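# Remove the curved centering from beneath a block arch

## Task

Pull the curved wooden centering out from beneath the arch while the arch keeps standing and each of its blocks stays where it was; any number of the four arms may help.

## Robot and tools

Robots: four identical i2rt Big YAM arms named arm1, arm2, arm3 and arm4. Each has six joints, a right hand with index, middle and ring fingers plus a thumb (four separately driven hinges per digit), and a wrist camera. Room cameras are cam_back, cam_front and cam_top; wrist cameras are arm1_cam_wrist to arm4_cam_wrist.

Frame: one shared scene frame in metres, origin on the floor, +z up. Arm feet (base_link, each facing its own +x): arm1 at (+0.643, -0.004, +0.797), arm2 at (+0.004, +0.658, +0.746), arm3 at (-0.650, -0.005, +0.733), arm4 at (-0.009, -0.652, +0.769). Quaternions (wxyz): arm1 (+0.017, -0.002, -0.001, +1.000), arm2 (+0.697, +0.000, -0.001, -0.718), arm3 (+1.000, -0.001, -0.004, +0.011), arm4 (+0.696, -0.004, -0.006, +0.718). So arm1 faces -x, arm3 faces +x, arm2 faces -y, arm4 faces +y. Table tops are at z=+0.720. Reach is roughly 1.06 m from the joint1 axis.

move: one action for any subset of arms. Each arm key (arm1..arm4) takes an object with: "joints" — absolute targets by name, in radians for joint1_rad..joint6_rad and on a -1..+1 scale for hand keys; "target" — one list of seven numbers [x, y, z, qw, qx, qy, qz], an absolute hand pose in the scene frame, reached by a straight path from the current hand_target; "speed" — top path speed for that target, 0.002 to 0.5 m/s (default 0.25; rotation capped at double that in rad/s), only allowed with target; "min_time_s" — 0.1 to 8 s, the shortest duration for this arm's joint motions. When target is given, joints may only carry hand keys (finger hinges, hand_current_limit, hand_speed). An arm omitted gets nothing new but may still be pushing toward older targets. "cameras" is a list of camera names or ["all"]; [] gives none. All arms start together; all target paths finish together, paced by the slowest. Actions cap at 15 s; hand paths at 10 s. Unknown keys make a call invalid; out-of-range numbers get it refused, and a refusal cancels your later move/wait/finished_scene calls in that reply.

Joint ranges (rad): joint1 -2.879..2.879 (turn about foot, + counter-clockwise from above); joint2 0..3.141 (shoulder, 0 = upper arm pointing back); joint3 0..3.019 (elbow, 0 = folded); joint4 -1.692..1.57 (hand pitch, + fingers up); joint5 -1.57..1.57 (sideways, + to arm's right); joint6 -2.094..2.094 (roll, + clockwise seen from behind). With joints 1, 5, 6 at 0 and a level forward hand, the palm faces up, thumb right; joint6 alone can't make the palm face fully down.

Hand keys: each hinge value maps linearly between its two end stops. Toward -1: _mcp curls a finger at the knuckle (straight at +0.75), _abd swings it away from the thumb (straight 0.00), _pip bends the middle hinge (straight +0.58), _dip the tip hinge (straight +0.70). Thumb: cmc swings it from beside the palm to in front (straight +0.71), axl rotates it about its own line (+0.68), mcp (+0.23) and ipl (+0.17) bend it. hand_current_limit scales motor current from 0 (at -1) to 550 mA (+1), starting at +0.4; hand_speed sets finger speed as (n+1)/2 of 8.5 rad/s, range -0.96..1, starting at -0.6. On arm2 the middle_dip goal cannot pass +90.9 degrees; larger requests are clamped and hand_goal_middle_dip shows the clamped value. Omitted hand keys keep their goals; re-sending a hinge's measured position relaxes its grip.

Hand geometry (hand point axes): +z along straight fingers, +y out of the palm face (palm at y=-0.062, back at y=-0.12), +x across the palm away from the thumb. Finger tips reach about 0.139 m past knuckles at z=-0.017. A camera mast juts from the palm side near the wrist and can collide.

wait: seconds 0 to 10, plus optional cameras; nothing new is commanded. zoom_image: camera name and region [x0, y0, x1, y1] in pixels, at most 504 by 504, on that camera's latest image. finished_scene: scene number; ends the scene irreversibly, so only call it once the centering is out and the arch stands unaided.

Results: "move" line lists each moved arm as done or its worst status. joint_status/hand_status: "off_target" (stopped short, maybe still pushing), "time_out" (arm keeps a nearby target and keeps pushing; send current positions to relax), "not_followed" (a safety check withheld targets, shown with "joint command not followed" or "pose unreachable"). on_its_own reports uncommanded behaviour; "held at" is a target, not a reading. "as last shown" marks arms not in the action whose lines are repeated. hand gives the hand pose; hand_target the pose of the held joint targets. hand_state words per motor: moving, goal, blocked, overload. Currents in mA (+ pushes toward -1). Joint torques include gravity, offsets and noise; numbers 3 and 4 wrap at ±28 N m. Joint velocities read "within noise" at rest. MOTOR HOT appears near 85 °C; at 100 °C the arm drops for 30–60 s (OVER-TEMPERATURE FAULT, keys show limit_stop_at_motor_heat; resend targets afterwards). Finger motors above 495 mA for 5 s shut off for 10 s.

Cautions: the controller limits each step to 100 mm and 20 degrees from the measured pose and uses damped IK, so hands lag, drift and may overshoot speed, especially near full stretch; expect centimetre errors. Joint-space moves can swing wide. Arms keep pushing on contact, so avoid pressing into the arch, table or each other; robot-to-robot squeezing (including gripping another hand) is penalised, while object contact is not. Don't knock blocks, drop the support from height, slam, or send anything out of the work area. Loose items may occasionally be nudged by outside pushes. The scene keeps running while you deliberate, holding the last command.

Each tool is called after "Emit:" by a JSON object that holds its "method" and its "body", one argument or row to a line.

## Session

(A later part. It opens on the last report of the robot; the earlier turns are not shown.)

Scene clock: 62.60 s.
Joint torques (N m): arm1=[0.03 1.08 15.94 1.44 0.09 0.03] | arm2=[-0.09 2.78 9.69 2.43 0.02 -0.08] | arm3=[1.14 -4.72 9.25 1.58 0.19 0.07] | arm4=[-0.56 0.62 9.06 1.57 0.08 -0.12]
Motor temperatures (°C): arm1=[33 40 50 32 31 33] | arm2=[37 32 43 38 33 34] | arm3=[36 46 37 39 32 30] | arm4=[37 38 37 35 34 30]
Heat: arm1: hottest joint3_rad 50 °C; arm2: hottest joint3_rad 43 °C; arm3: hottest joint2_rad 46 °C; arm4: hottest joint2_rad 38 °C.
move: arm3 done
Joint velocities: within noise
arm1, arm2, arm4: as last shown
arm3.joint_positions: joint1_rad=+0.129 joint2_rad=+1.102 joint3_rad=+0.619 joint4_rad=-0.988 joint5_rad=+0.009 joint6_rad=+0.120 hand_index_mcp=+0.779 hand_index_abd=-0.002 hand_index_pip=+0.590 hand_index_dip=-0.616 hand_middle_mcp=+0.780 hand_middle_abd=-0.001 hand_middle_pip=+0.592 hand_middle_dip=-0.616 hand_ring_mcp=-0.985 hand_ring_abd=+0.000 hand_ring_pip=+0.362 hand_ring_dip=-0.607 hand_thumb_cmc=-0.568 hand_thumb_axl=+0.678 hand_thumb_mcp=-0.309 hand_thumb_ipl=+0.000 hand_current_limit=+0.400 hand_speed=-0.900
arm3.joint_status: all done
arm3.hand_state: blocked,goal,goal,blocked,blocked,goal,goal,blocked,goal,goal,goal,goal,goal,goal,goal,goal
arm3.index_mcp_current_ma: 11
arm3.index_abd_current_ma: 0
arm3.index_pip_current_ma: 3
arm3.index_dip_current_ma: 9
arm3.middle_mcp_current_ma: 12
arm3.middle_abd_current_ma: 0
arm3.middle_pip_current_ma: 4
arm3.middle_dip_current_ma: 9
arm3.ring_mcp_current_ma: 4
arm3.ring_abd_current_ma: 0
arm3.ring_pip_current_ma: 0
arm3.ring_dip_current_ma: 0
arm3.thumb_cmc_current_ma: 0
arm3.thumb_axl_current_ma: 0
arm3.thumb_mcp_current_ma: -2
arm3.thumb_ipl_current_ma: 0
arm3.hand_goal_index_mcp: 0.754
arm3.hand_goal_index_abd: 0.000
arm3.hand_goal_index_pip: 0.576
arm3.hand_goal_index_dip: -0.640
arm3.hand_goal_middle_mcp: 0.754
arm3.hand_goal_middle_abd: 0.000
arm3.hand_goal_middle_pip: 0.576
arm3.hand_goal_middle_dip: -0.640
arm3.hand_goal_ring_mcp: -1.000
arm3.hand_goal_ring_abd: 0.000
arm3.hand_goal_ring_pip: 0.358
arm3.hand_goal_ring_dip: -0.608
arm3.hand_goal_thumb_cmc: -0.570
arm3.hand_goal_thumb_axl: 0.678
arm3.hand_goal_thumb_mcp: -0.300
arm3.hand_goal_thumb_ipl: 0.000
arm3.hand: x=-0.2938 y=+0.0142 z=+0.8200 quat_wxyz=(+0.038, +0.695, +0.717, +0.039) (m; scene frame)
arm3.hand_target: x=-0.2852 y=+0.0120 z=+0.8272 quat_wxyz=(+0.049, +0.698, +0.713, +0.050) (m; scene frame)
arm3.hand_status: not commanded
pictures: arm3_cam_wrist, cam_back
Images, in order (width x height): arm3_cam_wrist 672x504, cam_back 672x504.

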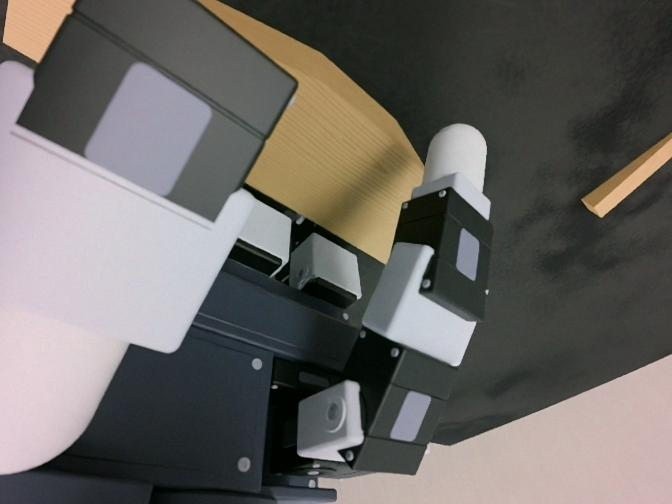

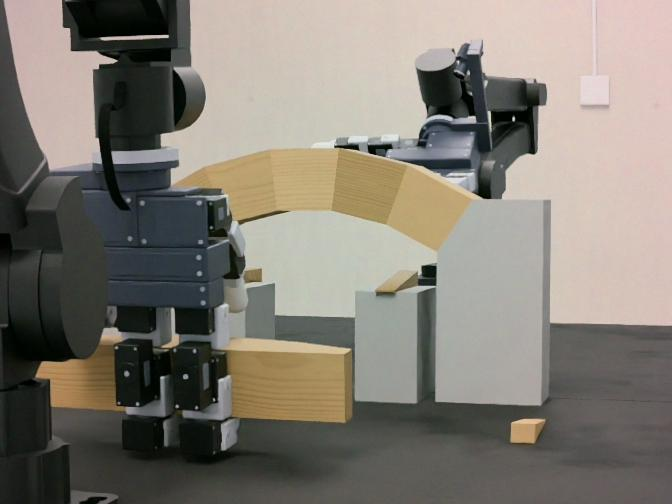

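Emit:
{"method": "move", "body": {
  "arm3": {"target": [-0.285, 0.012, 0.842, 0.0488, 0.698, 0.7128, 0.0498], "speed": 0.02, "joints": {"hand_index_dip": -0.3, "hand_middle_dip": -0.3, "hand_thumb_mcp": -0.2}},
  "cameras": ["cam_back", "arm3_cam_wrist"]
}}

Scene clock: 64.23 s.
Joint torques (N m): arm1=[-0.09 1.67 15.9 1.43 0.11 0.02] | arm2=[-0.03 2.73 9.68 2.43 0.02 -0.08] | arm3=[0.38 -3.84 11.47 0.42 0.16 0.07] | arm4=[-0.62 0.56 9.05 1.58 0.08 -0.12]
Motor temperatures (°C): arm1=[33 40 50 32 31 33] | arm2=[37 32 43 38 33 34] | arm3=[36 46 37 39 32 30] | arm4=[37 38 37 35 34 30]
Heat: arm1: hottest joint3_rad 50 °C; arm2: hottest joint3_rad 43 °C; arm3: hottest joint2_rad 46 °C; arm4: hottest joint2_rad 38 °C.
move: arm3 off_target
Joint velocities: within noise
arm1, arm2, arm4: as last shown
arm3.joint_positions: joint1_rad=+0.129 joint2_rad=+1.083 joint3_rad=+0.619 joint4_rad=-1.010 joint5_rad=+0.011 joint6_rad=+0.120 hand_index_mcp=+0.757 hand_index_abd=-0.002 hand_index_pip=+0.579 hand_index_dip=-0.303 hand_middle_mcp=+0.757 hand_middle_abd=-0.001 hand_middle_pip=+0.580 hand_middle_dip=-0.302 hand_ring_mcp=-0.985 hand_ring_abd=+0.000 hand_ring_pip=+0.362 hand_ring_dip=-0.607 hand_thumb_cmc=-0.568 hand_thumb_axl=+0.678 hand_thumb_mcp=-0.210 hand_thumb_ipl=+0.000 hand_current_limit=+0.400 hand_speed=-0.900
arm3.joint_status: all done
arm3.hand_state: goal,goal,goal,goal,goal,goal,goal,goal,goal,goal,goal,goal,goal,goal,goal,goal
arm3.index_mcp_current_ma: 0
arm3.index_abd_current_ma: 0
arm3.index_pip_current_ma: 0
arm3.index_dip_current_ma: 0
arm3.middle_mcp_current_ma: 0
arm3.middle_abd_current_ma: 0
arm3.middle_pip_current_ma: 0
arm3.middle_dip_current_ma: 0
arm3.ring_mcp_current_ma: 4
arm3.ring_abd_current_ma: 0
arm3.ring_pip_current_ma: 0
arm3.ring_dip_current_ma: 0
arm3.thumb_cmc_current_ma: 0
arm3.thumb_axl_current_ma: 0
arm3.thumb_mcp_current_ma: -3
arm3.thumb_ipl_current_ma: 0
arm3.hand_goal_index_mcp: 0.754
arm3.hand_goal_index_abd: 0.000
arm3.hand_goal_index_pip: 0.576
arm3.hand_goal_index_dip: -0.300
arm3.hand_goal_middle_mcp: 0.754
arm3.hand_goal_middle_abd: 0.000
arm3.hand_goal_middle_pip: 0.576
arm3.hand_goal_middle_dip: -0.300
arm3.hand_goal_ring_mcp: -1.000
arm3.hand_goal_ring_abd: 0.000
arm3.hand_goal_ring_pip: 0.358
arm3.hand_goal_ring_dip: -0.608
arm3.hand_goal_thumb_cmc: -0.570
arm3.hand_goal_thumb_axl: 0.678
arm3.hand_goal_thumb_mcp: -0.200
arm3.hand_goal_thumb_ipl: 0.000
arm3.hand: x=-0.2982 y=+0.0132 z=+0.8240 quat_wxyz=(+0.038, +0.695, +0.717, +0.037) (m; scene frame)
arm3.hand_target: x=-0.2855 y=+0.0120 z=+0.8420 quat_wxyz=(+0.049, +0.698, +0.713, +0.050) (m; scene frame)
arm3.hand_status: off_target (0.022 m and 2.0 deg from the pose sent, 0.024 m and 1.8 deg at the start)
pictures: arm3_cam_wrist, cam_back
Images, in order (width x height): arm3_cam_wrist 672x504, cam_back 672x504.

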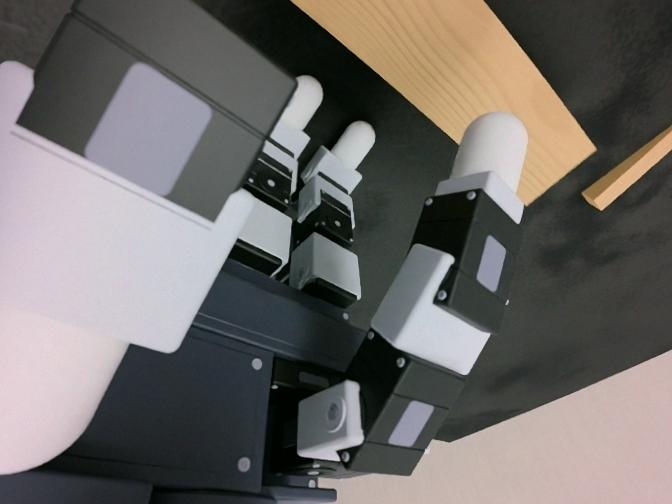

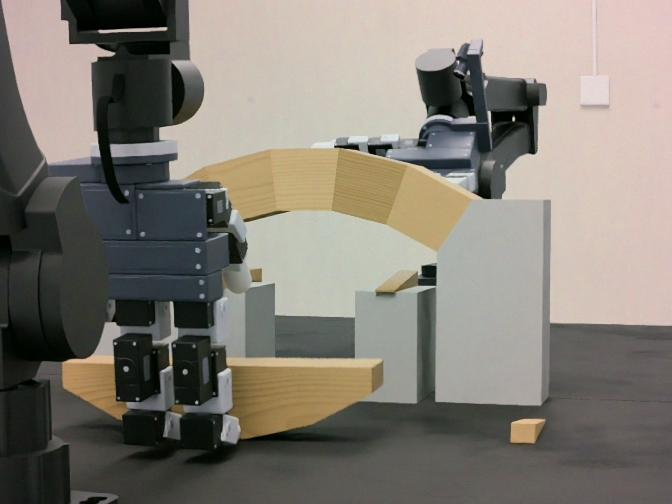

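Emit:
{"method": "wait", "body": {
  "seconds": 0.3,
  "cameras": ["cam_top", "cam_back", "arm3_cam_wrist", "cam_front"]
}}

Scene clock: 64.63 s.
Joint torques (N m): arm1=[-0.21 1.49 15.88 1.43 0.1 0.03] | arm2=[-0.09 2.78 9.68 2.43 0.02 -0.09] | arm3=[0.09 -3.84 11.6 0.5 0.1 0.08] | arm4=[-0.56 0.62 9.05 1.54 0.08 -0.13]
Motor temperatures (°C): arm1=[33 40 51 32 31 33] | arm2=[37 32 43 38 33 34] | arm3=[36 46 37 39 32 30] | arm4=[37 38 37 35 34 30]
Heat: arm1: hottest joint3_rad 51 °C; arm2: hottest joint3_rad 43 °C; arm3: hottest joint2_rad 46 °C; arm4: hottest joint2_rad 38 °C.
Joint velocities: within noise
arm1.joint_positions: joint1_rad=-0.025 joint2_rad=+0.254 joint3_rad=+0.215 joint4_rad=-0.551 joint5_rad=-0.068 joint6_rad=-0.039 hand_index_mcp=+0.350 hand_index_abd=-0.001 hand_index_pip=+0.576 hand_index_dip=+0.694 hand_middle_mcp=+0.356 hand_middle_abd=+0.000 hand_middle_pip=+0.578 hand_middle_dip=+0.696 hand_ring_mcp=+0.354 hand_ring_abd=+0.000 hand_ring_pip=+0.577 hand_ring_dip=+0.696 hand_thumb_cmc=+0.720 hand_thumb_axl=+0.677 hand_thumb_mcp=+0.225 hand_thumb_ipl=+0.168 hand_current_limit=+0.400 hand_speed=-0.600
arm1.joint_status: not commanded
arm1.hand_state: goal,goal,goal,goal,goal,goal,goal,goal,goal,goal,goal,goal,goal,goal,goal,goal
arm1.index_mcp_current_ma: 1
arm1.index_abd_current_ma: 0
arm1.index_pip_current_ma: 0
arm1.index_dip_current_ma: 0
arm1.middle_mcp_current_ma: 3
arm1.middle_abd_current_ma: 0
arm1.middle_pip_current_ma: 0
arm1.middle_dip_current_ma: 0
arm1.ring_mcp_current_ma: 3
arm1.ring_abd_current_ma: 0
arm1.ring_pip_current_ma: 0
arm1.ring_dip_current_ma: 0
arm1.thumb_cmc_current_ma: 1
arm1.thumb_axl_current_ma: 0
arm1.thumb_mcp_current_ma: 0
arm1.thumb_ipl_current_ma: 0
arm1.hand_goal_index_mcp: 0.342
arm1.hand_goal_index_abd: 0.000
arm1.hand_goal_index_pip: 0.576
arm1.hand_goal_index_dip: 0.696
arm1.hand_goal_middle_mcp: 0.342
arm1.hand_goal_middle_abd: 0.000
arm1.hand_goal_middle_pip: 0.576
arm1.hand_goal_middle_dip: 0.696
arm1.hand_goal_ring_mcp: 0.342
arm1.hand_goal_ring_abd: 0.000
arm1.hand_goal_ring_pip: 0.576
arm1.hand_goal_ring_dip: 0.696
arm1.hand_goal_thumb_cmc: 0.714
arm1.hand_goal_thumb_axl: 0.678
arm1.hand_goal_thumb_mcp: 0.226
arm1.hand_goal_thumb_ipl: 0.168
arm1.hand: x=+0.3347 y=+0.0214 z=+1.0057 quat_wxyz=(-0.337, -0.629, +0.619, +0.328) (m; scene frame)
arm1.hand_target: x=+0.3321 y=+0.0200 z=+1.0492 quat_wxyz=(-0.358, -0.619, +0.606, +0.350) (m; scene frame)
arm1.hand_status: not commanded
arm2.joint_positions: joint1_rad=-0.762 joint2_rad=+0.610 joint3_rad=+1.396 joint4_rad=-1.346 joint5_rad=-0.059 joint6_rad=+1.172 hand_index_mcp=+0.754 hand_index_abd=+0.001 hand_index_pip=+0.577 hand_index_dip=+0.696 hand_middle_mcp=+0.754 hand_middle_abd=+0.001 hand_middle_pip=+0.577 hand_middle_dip=+0.696 hand_ring_mcp=+0.754 hand_ring_abd=+0.000 hand_ring_pip=+0.577 hand_ring_dip=+0.696 hand_thumb_cmc=+0.714 hand_thumb_axl=+0.677 hand_thumb_mcp=+0.226 hand_thumb_ipl=+0.168 hand_current_limit=+0.400 hand_speed=-0.600
arm2.joint_status: not commanded
arm2.hand_state: goal,goal,goal,goal,goal,goal,goal,goal,goal,goal,goal,goal,goal,goal,goal,goal
arm2.index_mcp_current_ma: 0
arm2.index_abd_current_ma: 0
arm2.index_pip_current_ma: 0
arm2.index_dip_current_ma: 0
arm2.middle_mcp_current_ma: 0
arm2.middle_abd_current_ma: 0
arm2.middle_pip_current_ma: 0
arm2.middle_dip_current_ma: 0
arm2.ring_mcp_current_ma: 0
arm2.ring_abd_current_ma: 0
arm2.ring_pip_current_ma: 0
arm2.ring_dip_current_ma: 0
arm2.thumb_cmc_current_ma: 0
arm2.thumb_axl_current_ma: 0
arm2.thumb_mcp_current_ma: 0
arm2.thumb_ipl_current_ma: 0
arm2.hand_goal_index_mcp: 0.754
arm2.hand_goal_index_abd: 0.000
arm2.hand_goal_index_pip: 0.576
arm2.hand_goal_index_dip: 0.696
arm2.hand_goal_middle_mcp: 0.754
arm2.hand_goal_middle_abd: 0.000
arm2.hand_goal_middle_pip: 0.576
arm2.hand_goal_middle_dip: 0.696
arm2.hand_goal_ring_mcp: 0.754
arm2.hand_goal_ring_abd: 0.000
arm2.hand_goal_ring_pip: 0.576
arm2.hand_goal_ring_dip: 0.696
arm2.hand_goal_thumb_cmc: 0.714
arm2.hand_goal_thumb_axl: 0.678
arm2.hand_goal_thumb_mcp: 0.226
arm2.hand_goal_thumb_ipl: 0.168
arm2.hand: x=-0.2226 y=+0.5440 z=+1.2958 quat_wxyz=(+0.470, +0.497, -0.719, +0.118) (m; scene frame)
arm2.hand_target: x=-0.2206 y=+0.5460 z=+1.3069 quat_wxyz=(+0.481, +0.494, -0.714, +0.120) (m; scene frame)
arm2.hand_status: not commanded
arm3.joint_positions: joint1_rad=+0.129 joint2_rad=+1.083 joint3_rad=+0.619 joint4_rad=-1.010 joint5_rad=+0.011 joint6_rad=+0.120 hand_index_mcp=+0.757 hand_index_abd=-0.002 hand_index_pip=+0.579 hand_index_dip=-0.303 hand_middle_mcp=+0.757 hand_middle_abd=-0.001 hand_middle_pip=+0.580 hand_middle_dip=-0.302 hand_ring_mcp=-0.985 hand_ring_abd=+0.000 hand_ring_pip=+0.362 hand_ring_dip=-0.607 hand_thumb_cmc=-0.568 hand_thumb_axl=+0.678 hand_thumb_mcp=-0.210 hand_thumb_ipl=+0.000 hand_current_limit=+0.400 hand_speed=-0.900
arm3.joint_status: all done
arm3.hand_state: goal,goal,goal,goal,goal,goal,goal,goal,goal,goal,goal,goal,goal,goal,goal,goal
arm3.index_mcp_current_ma: 0
arm3.index_abd_current_ma: 0
arm3.index_pip_current_ma: 0
arm3.index_dip_current_ma: 0
arm3.middle_mcp_current_ma: 0
arm3.middle_abd_current_ma: 0
arm3.middle_pip_current_ma: 0
arm3.middle_dip_current_ma: 0
arm3.ring_mcp_current_ma: 4
arm3.ring_abd_current_ma: 0
arm3.ring_pip_current_ma: 0
arm3.ring_dip_current_ma: 0
arm3.thumb_cmc_current_ma: 0
arm3.thumb_axl_current_ma: 0
arm3.thumb_mcp_current_ma: -3
arm3.thumb_ipl_current_ma: 0
arm3.hand_goal_index_mcp: 0.754
arm3.hand_goal_index_abd: 0.000
arm3.hand_goal_index_pip: 0.576
arm3.hand_goal_index_dip: -0.300
arm3.hand_goal_middle_mcp: 0.754
arm3.hand_goal_middle_abd: 0.000
arm3.hand_goal_middle_pip: 0.576
arm3.hand_goal_middle_dip: -0.300
arm3.hand_goal_ring_mcp: -1.000
arm3.hand_goal_ring_abd: 0.000
arm3.hand_goal_ring_pip: 0.358
arm3.hand_goal_ring_dip: -0.608
arm3.hand_goal_thumb_cmc: -0.570
arm3.hand_goal_thumb_axl: 0.678
arm3.hand_goal_thumb_mcp: -0.200
arm3.hand_goal_thumb_ipl: 0.000
arm3.hand: x=-0.2982 y=+0.0132 z=+0.8240 quat_wxyz=(+0.038, +0.695, +0.717, +0.037) (m; scene frame)
arm3.hand_target: x=-0.2855 y=+0.0120 z=+0.8420 quat_wxyz=(+0.049, +0.698, +0.713, +0.050) (m; scene frame)
arm3.hand_status: off_target (0.022 m and 2.0 deg from the pose sent, 0.024 m and 1.8 deg at the start)
arm4.joint_positions: joint1_rad=-0.088 joint2_rad=+0.627 joint3_rad=+1.321 joint4_rad=-1.160 joint5_rad=+0.072 joint6_rad=+1.085 hand_index_mcp=+0.755 hand_index_abd=+0.000 hand_index_pip=+0.577 hand_index_dip=+0.696 hand_middle_mcp=+0.755 hand_middle_abd=+0.000 hand_middle_pip=+0.577 hand_middle_dip=+0.696 hand_ring_mcp=+0.755 hand_ring_abd=+0.000 hand_ring_pip=+0.577 hand_ring_dip=+0.696 hand_thumb_cmc=+0.715 hand_thumb_axl=+0.677 hand_thumb_mcp=+0.226 hand_thumb_ipl=+0.168 hand_current_limit=+0.400 hand_speed=-0.600
arm4.joint_status: not commanded
arm4.hand_state: goal,goal,goal,goal,goal,goal,goal,goal,goal,goal,goal,goal,goal,goal,goal,goal
arm4.index_mcp_current_ma: 1
arm4.index_abd_current_ma: 0
arm4.index_pip_current_ma: 0
arm4.index_dip_current_ma: 0
arm4.middle_mcp_current_ma: 1
arm4.middle_abd_current_ma: 0
arm4.middle_pip_current_ma: 0
arm4.middle_dip_current_ma: 0
arm4.ring_mcp_current_ma: 1
arm4.ring_abd_current_ma: 0
arm4.ring_pip_current_ma: 0
arm4.ring_dip_current_ma: 0
arm4.thumb_cmc_current_ma: 1
arm4.thumb_axl_current_ma: 0
arm4.thumb_mcp_current_ma: 0
arm4.thumb_ipl_current_ma: 0
arm4.hand_goal_index_mcp: 0.754
arm4.hand_goal_index_abd: 0.000
arm4.hand_goal_index_pip: 0.576
arm4.hand_goal_index_dip: 0.696
arm4.hand_goal_middle_mcp: 0.754
arm4.hand_goal_middle_abd: 0.000
arm4.hand_goal_middle_pip: 0.576
arm4.hand_goal_middle_dip: 0.696
arm4.hand_goal_ring_mcp: 0.754
arm4.hand_goal_ring_abd: 0.000
arm4.hand_goal_ring_pip: 0.576
arm4.hand_goal_ring_dip: 0.696
arm4.hand_goal_thumb_cmc: 0.714
arm4.hand_goal_thumb_axl: 0.678
arm4.hand_goal_thumb_mcp: 0.226
arm4.hand_goal_thumb_ipl: 0.168
arm4.hand: x=+0.0971 y=-0.3870 z=+1.3328 quat_wxyz=(-0.228, +0.472, +0.707, +0.476) (m; scene frame)
arm4.hand_target: x=+0.0967 y=-0.3902 z=+1.3454 quat_wxyz=(-0.234, +0.468, +0.700, +0.486) (m; scene frame)
arm4.hand_status: not commanded
wait: 0.30 s; at rest by 0.17 s
pictures: arm3_cam_wrist, cam_back, cam_front, cam_top
Images, in order (width x height): arm3_cam_wrist 672x504, cam_back 672x504, cam_front 672x504, cam_top 672x504.

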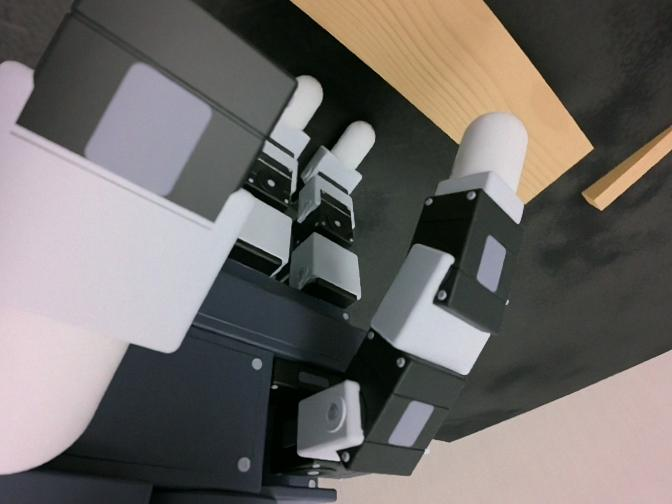

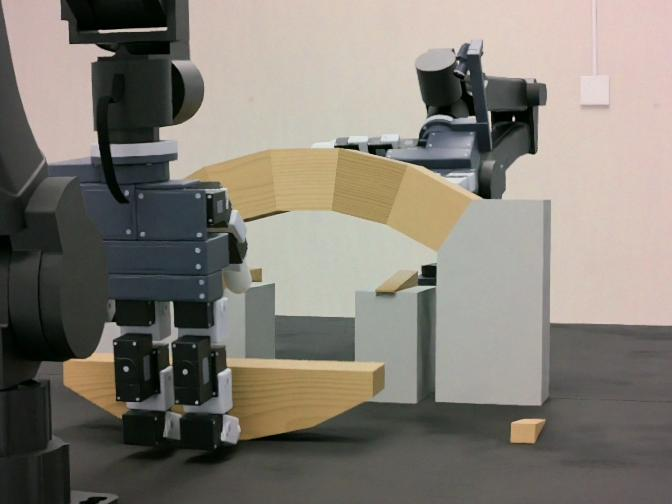

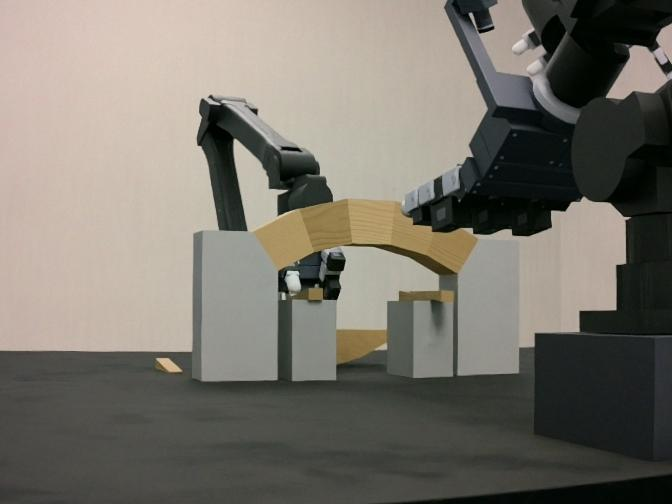

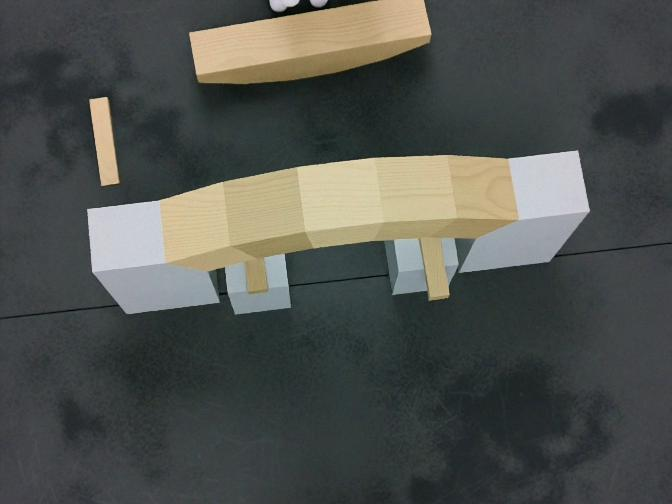

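Emit:
{"method": "move", "body": {
  "arm3": {"target": [-0.325, 0.014, 0.90, 0.0488, 0.698, 0.7128, 0.0498], "speed": 0.08},
  "cameras": ["cam_top", "cam_back"]
}}

Scene clock: 66.43 s.
Joint torques (N m): arm1=[0.21 1.32 16.09 1.44 0.11 0.02] | arm2=[-0.09 2.78 9.69 2.43 0.02 -0.09] | arm3=[2.43 -2.49 12.78 0.42 0.12 0.07] | arm4=[-0.56 0.62 9.09 1.57 0.08 -0.13]
Motor temperatures (°C): arm1=[33 40 51 32 31 33] | arm2=[37 32 43 38 33 34] | arm3=[36 46 38 39 32 30] | arm4=[37 38 37 35 34 30]
Heat: arm1: hottest joint3_rad 51 °C; arm2: hottest joint3_rad 43 °C; arm3: hottest joint2_rad 46 °C; arm4: hottest joint2_rad 38 °C.
move: arm3 off_target
Joint velocities: within noise
arm1, arm2, arm4: as last shown
arm3.joint_positions: joint1_rad=+0.139 joint2_rad=+0.897 joint3_rad=+0.660 joint4_rad=-1.249 joint5_rad=+0.015 joint6_rad=+0.147 hand_index_mcp=+0.756 hand_index_abd=-0.002 hand_index_pip=+0.579 hand_index_dip=-0.303 hand_middle_mcp=+0.756 hand_middle_abd=-0.001 hand_middle_pip=+0.580 hand_middle_dip=-0.302 hand_ring_mcp=-0.985 hand_ring_abd=+0.000 hand_ring_pip=+0.362 hand_ring_dip=-0.607 hand_thumb_cmc=-0.568 hand_thumb_axl=+0.678 hand_thumb_mcp=-0.210 hand_thumb_ipl=+0.000 hand_current_limit=+0.400 hand_speed=-0.900
arm3.joint_status: not commanded
arm3.hand_state: goal,goal,goal,goal,goal,goal,goal,goal,goal,goal,goal,goal,goal,goal,goal,goal
arm3.index_mcp_current_ma: 0
arm3.index_abd_current_ma: 0
arm3.index_pip_current_ma: 0
arm3.index_dip_current_ma: 0
arm3.middle_mcp_current_ma: 0
arm3.middle_abd_current_ma: 0
arm3.middle_pip_current_ma: 0
arm3.middle_dip_current_ma: 0
arm3.ring_mcp_current_ma: 4
arm3.ring_abd_current_ma: 0
arm3.ring_pip_current_ma: 0
arm3.ring_dip_current_ma: 0
arm3.thumb_cmc_current_ma: 0
arm3.thumb_axl_current_ma: 0
arm3.thumb_mcp_current_ma: -3
arm3.thumb_ipl_current_ma: 0
arm3.hand_goal_index_mcp: 0.754
arm3.hand_goal_index_abd: 0.000
arm3.hand_goal_index_pip: 0.576
arm3.hand_goal_index_dip: -0.300
arm3.hand_goal_middle_mcp: 0.754
arm3.hand_goal_middle_abd: 0.000
arm3.hand_goal_middle_pip: 0.576
arm3.hand_goal_middle_dip: -0.300
arm3.hand_goal_ring_mcp: -1.000
arm3.hand_goal_ring_abd: 0.000
arm3.hand_goal_ring_pip: 0.358
arm3.hand_goal_ring_dip: -0.608
arm3.hand_goal_thumb_cmc: -0.570
arm3.hand_goal_thumb_axl: 0.678
arm3.hand_goal_thumb_mcp: -0.200
arm3.hand_goal_thumb_ipl: 0.000
arm3.hand: x=-0.3378 y=+0.0078 z=+0.8757 quat_wxyz=(+0.035, +0.701, +0.711, +0.032) (m; scene frame)
arm3.hand_target: x=-0.3257 y=+0.0138 z=+0.8997 quat_wxyz=(+0.049, +0.698, +0.713, +0.050) (m; scene frame)
arm3.hand_status: off_target (0.028 m and 2.6 deg from the pose sent, 0.081 m and 2.0 deg at the start)
pictures: cam_back, cam_top
Images, in order (width x height): cam_back 672x504, cam_top 672x504.

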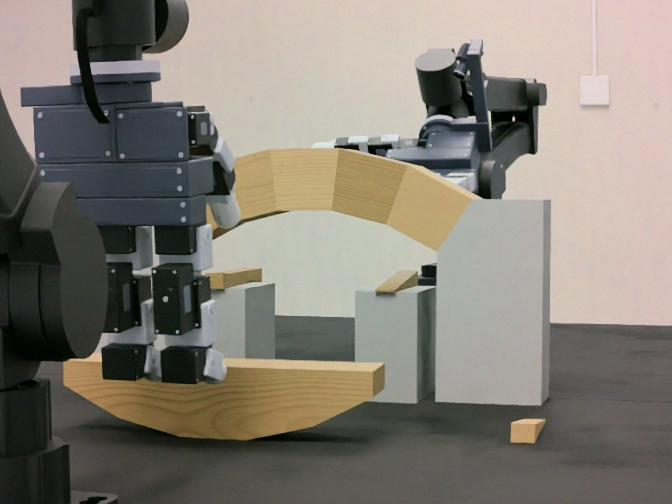

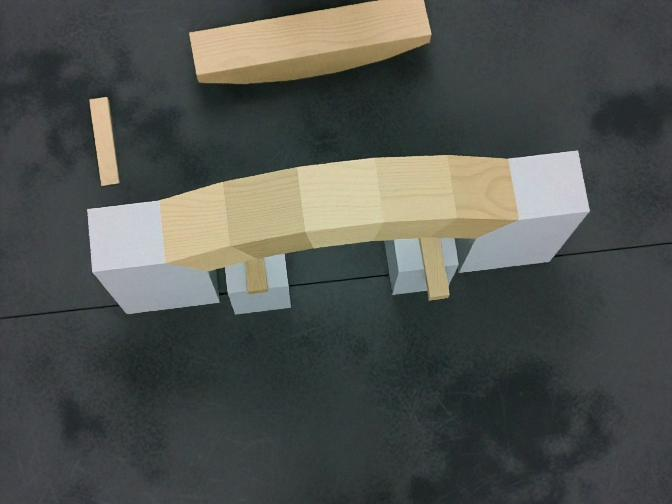

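The support is resting on the table, clear of the robot. The arch is still standing with every block in place.

Emit:
{"method": "finished_scene", "body": {
  "scene": 2
}}

The scene is finished: the task was done.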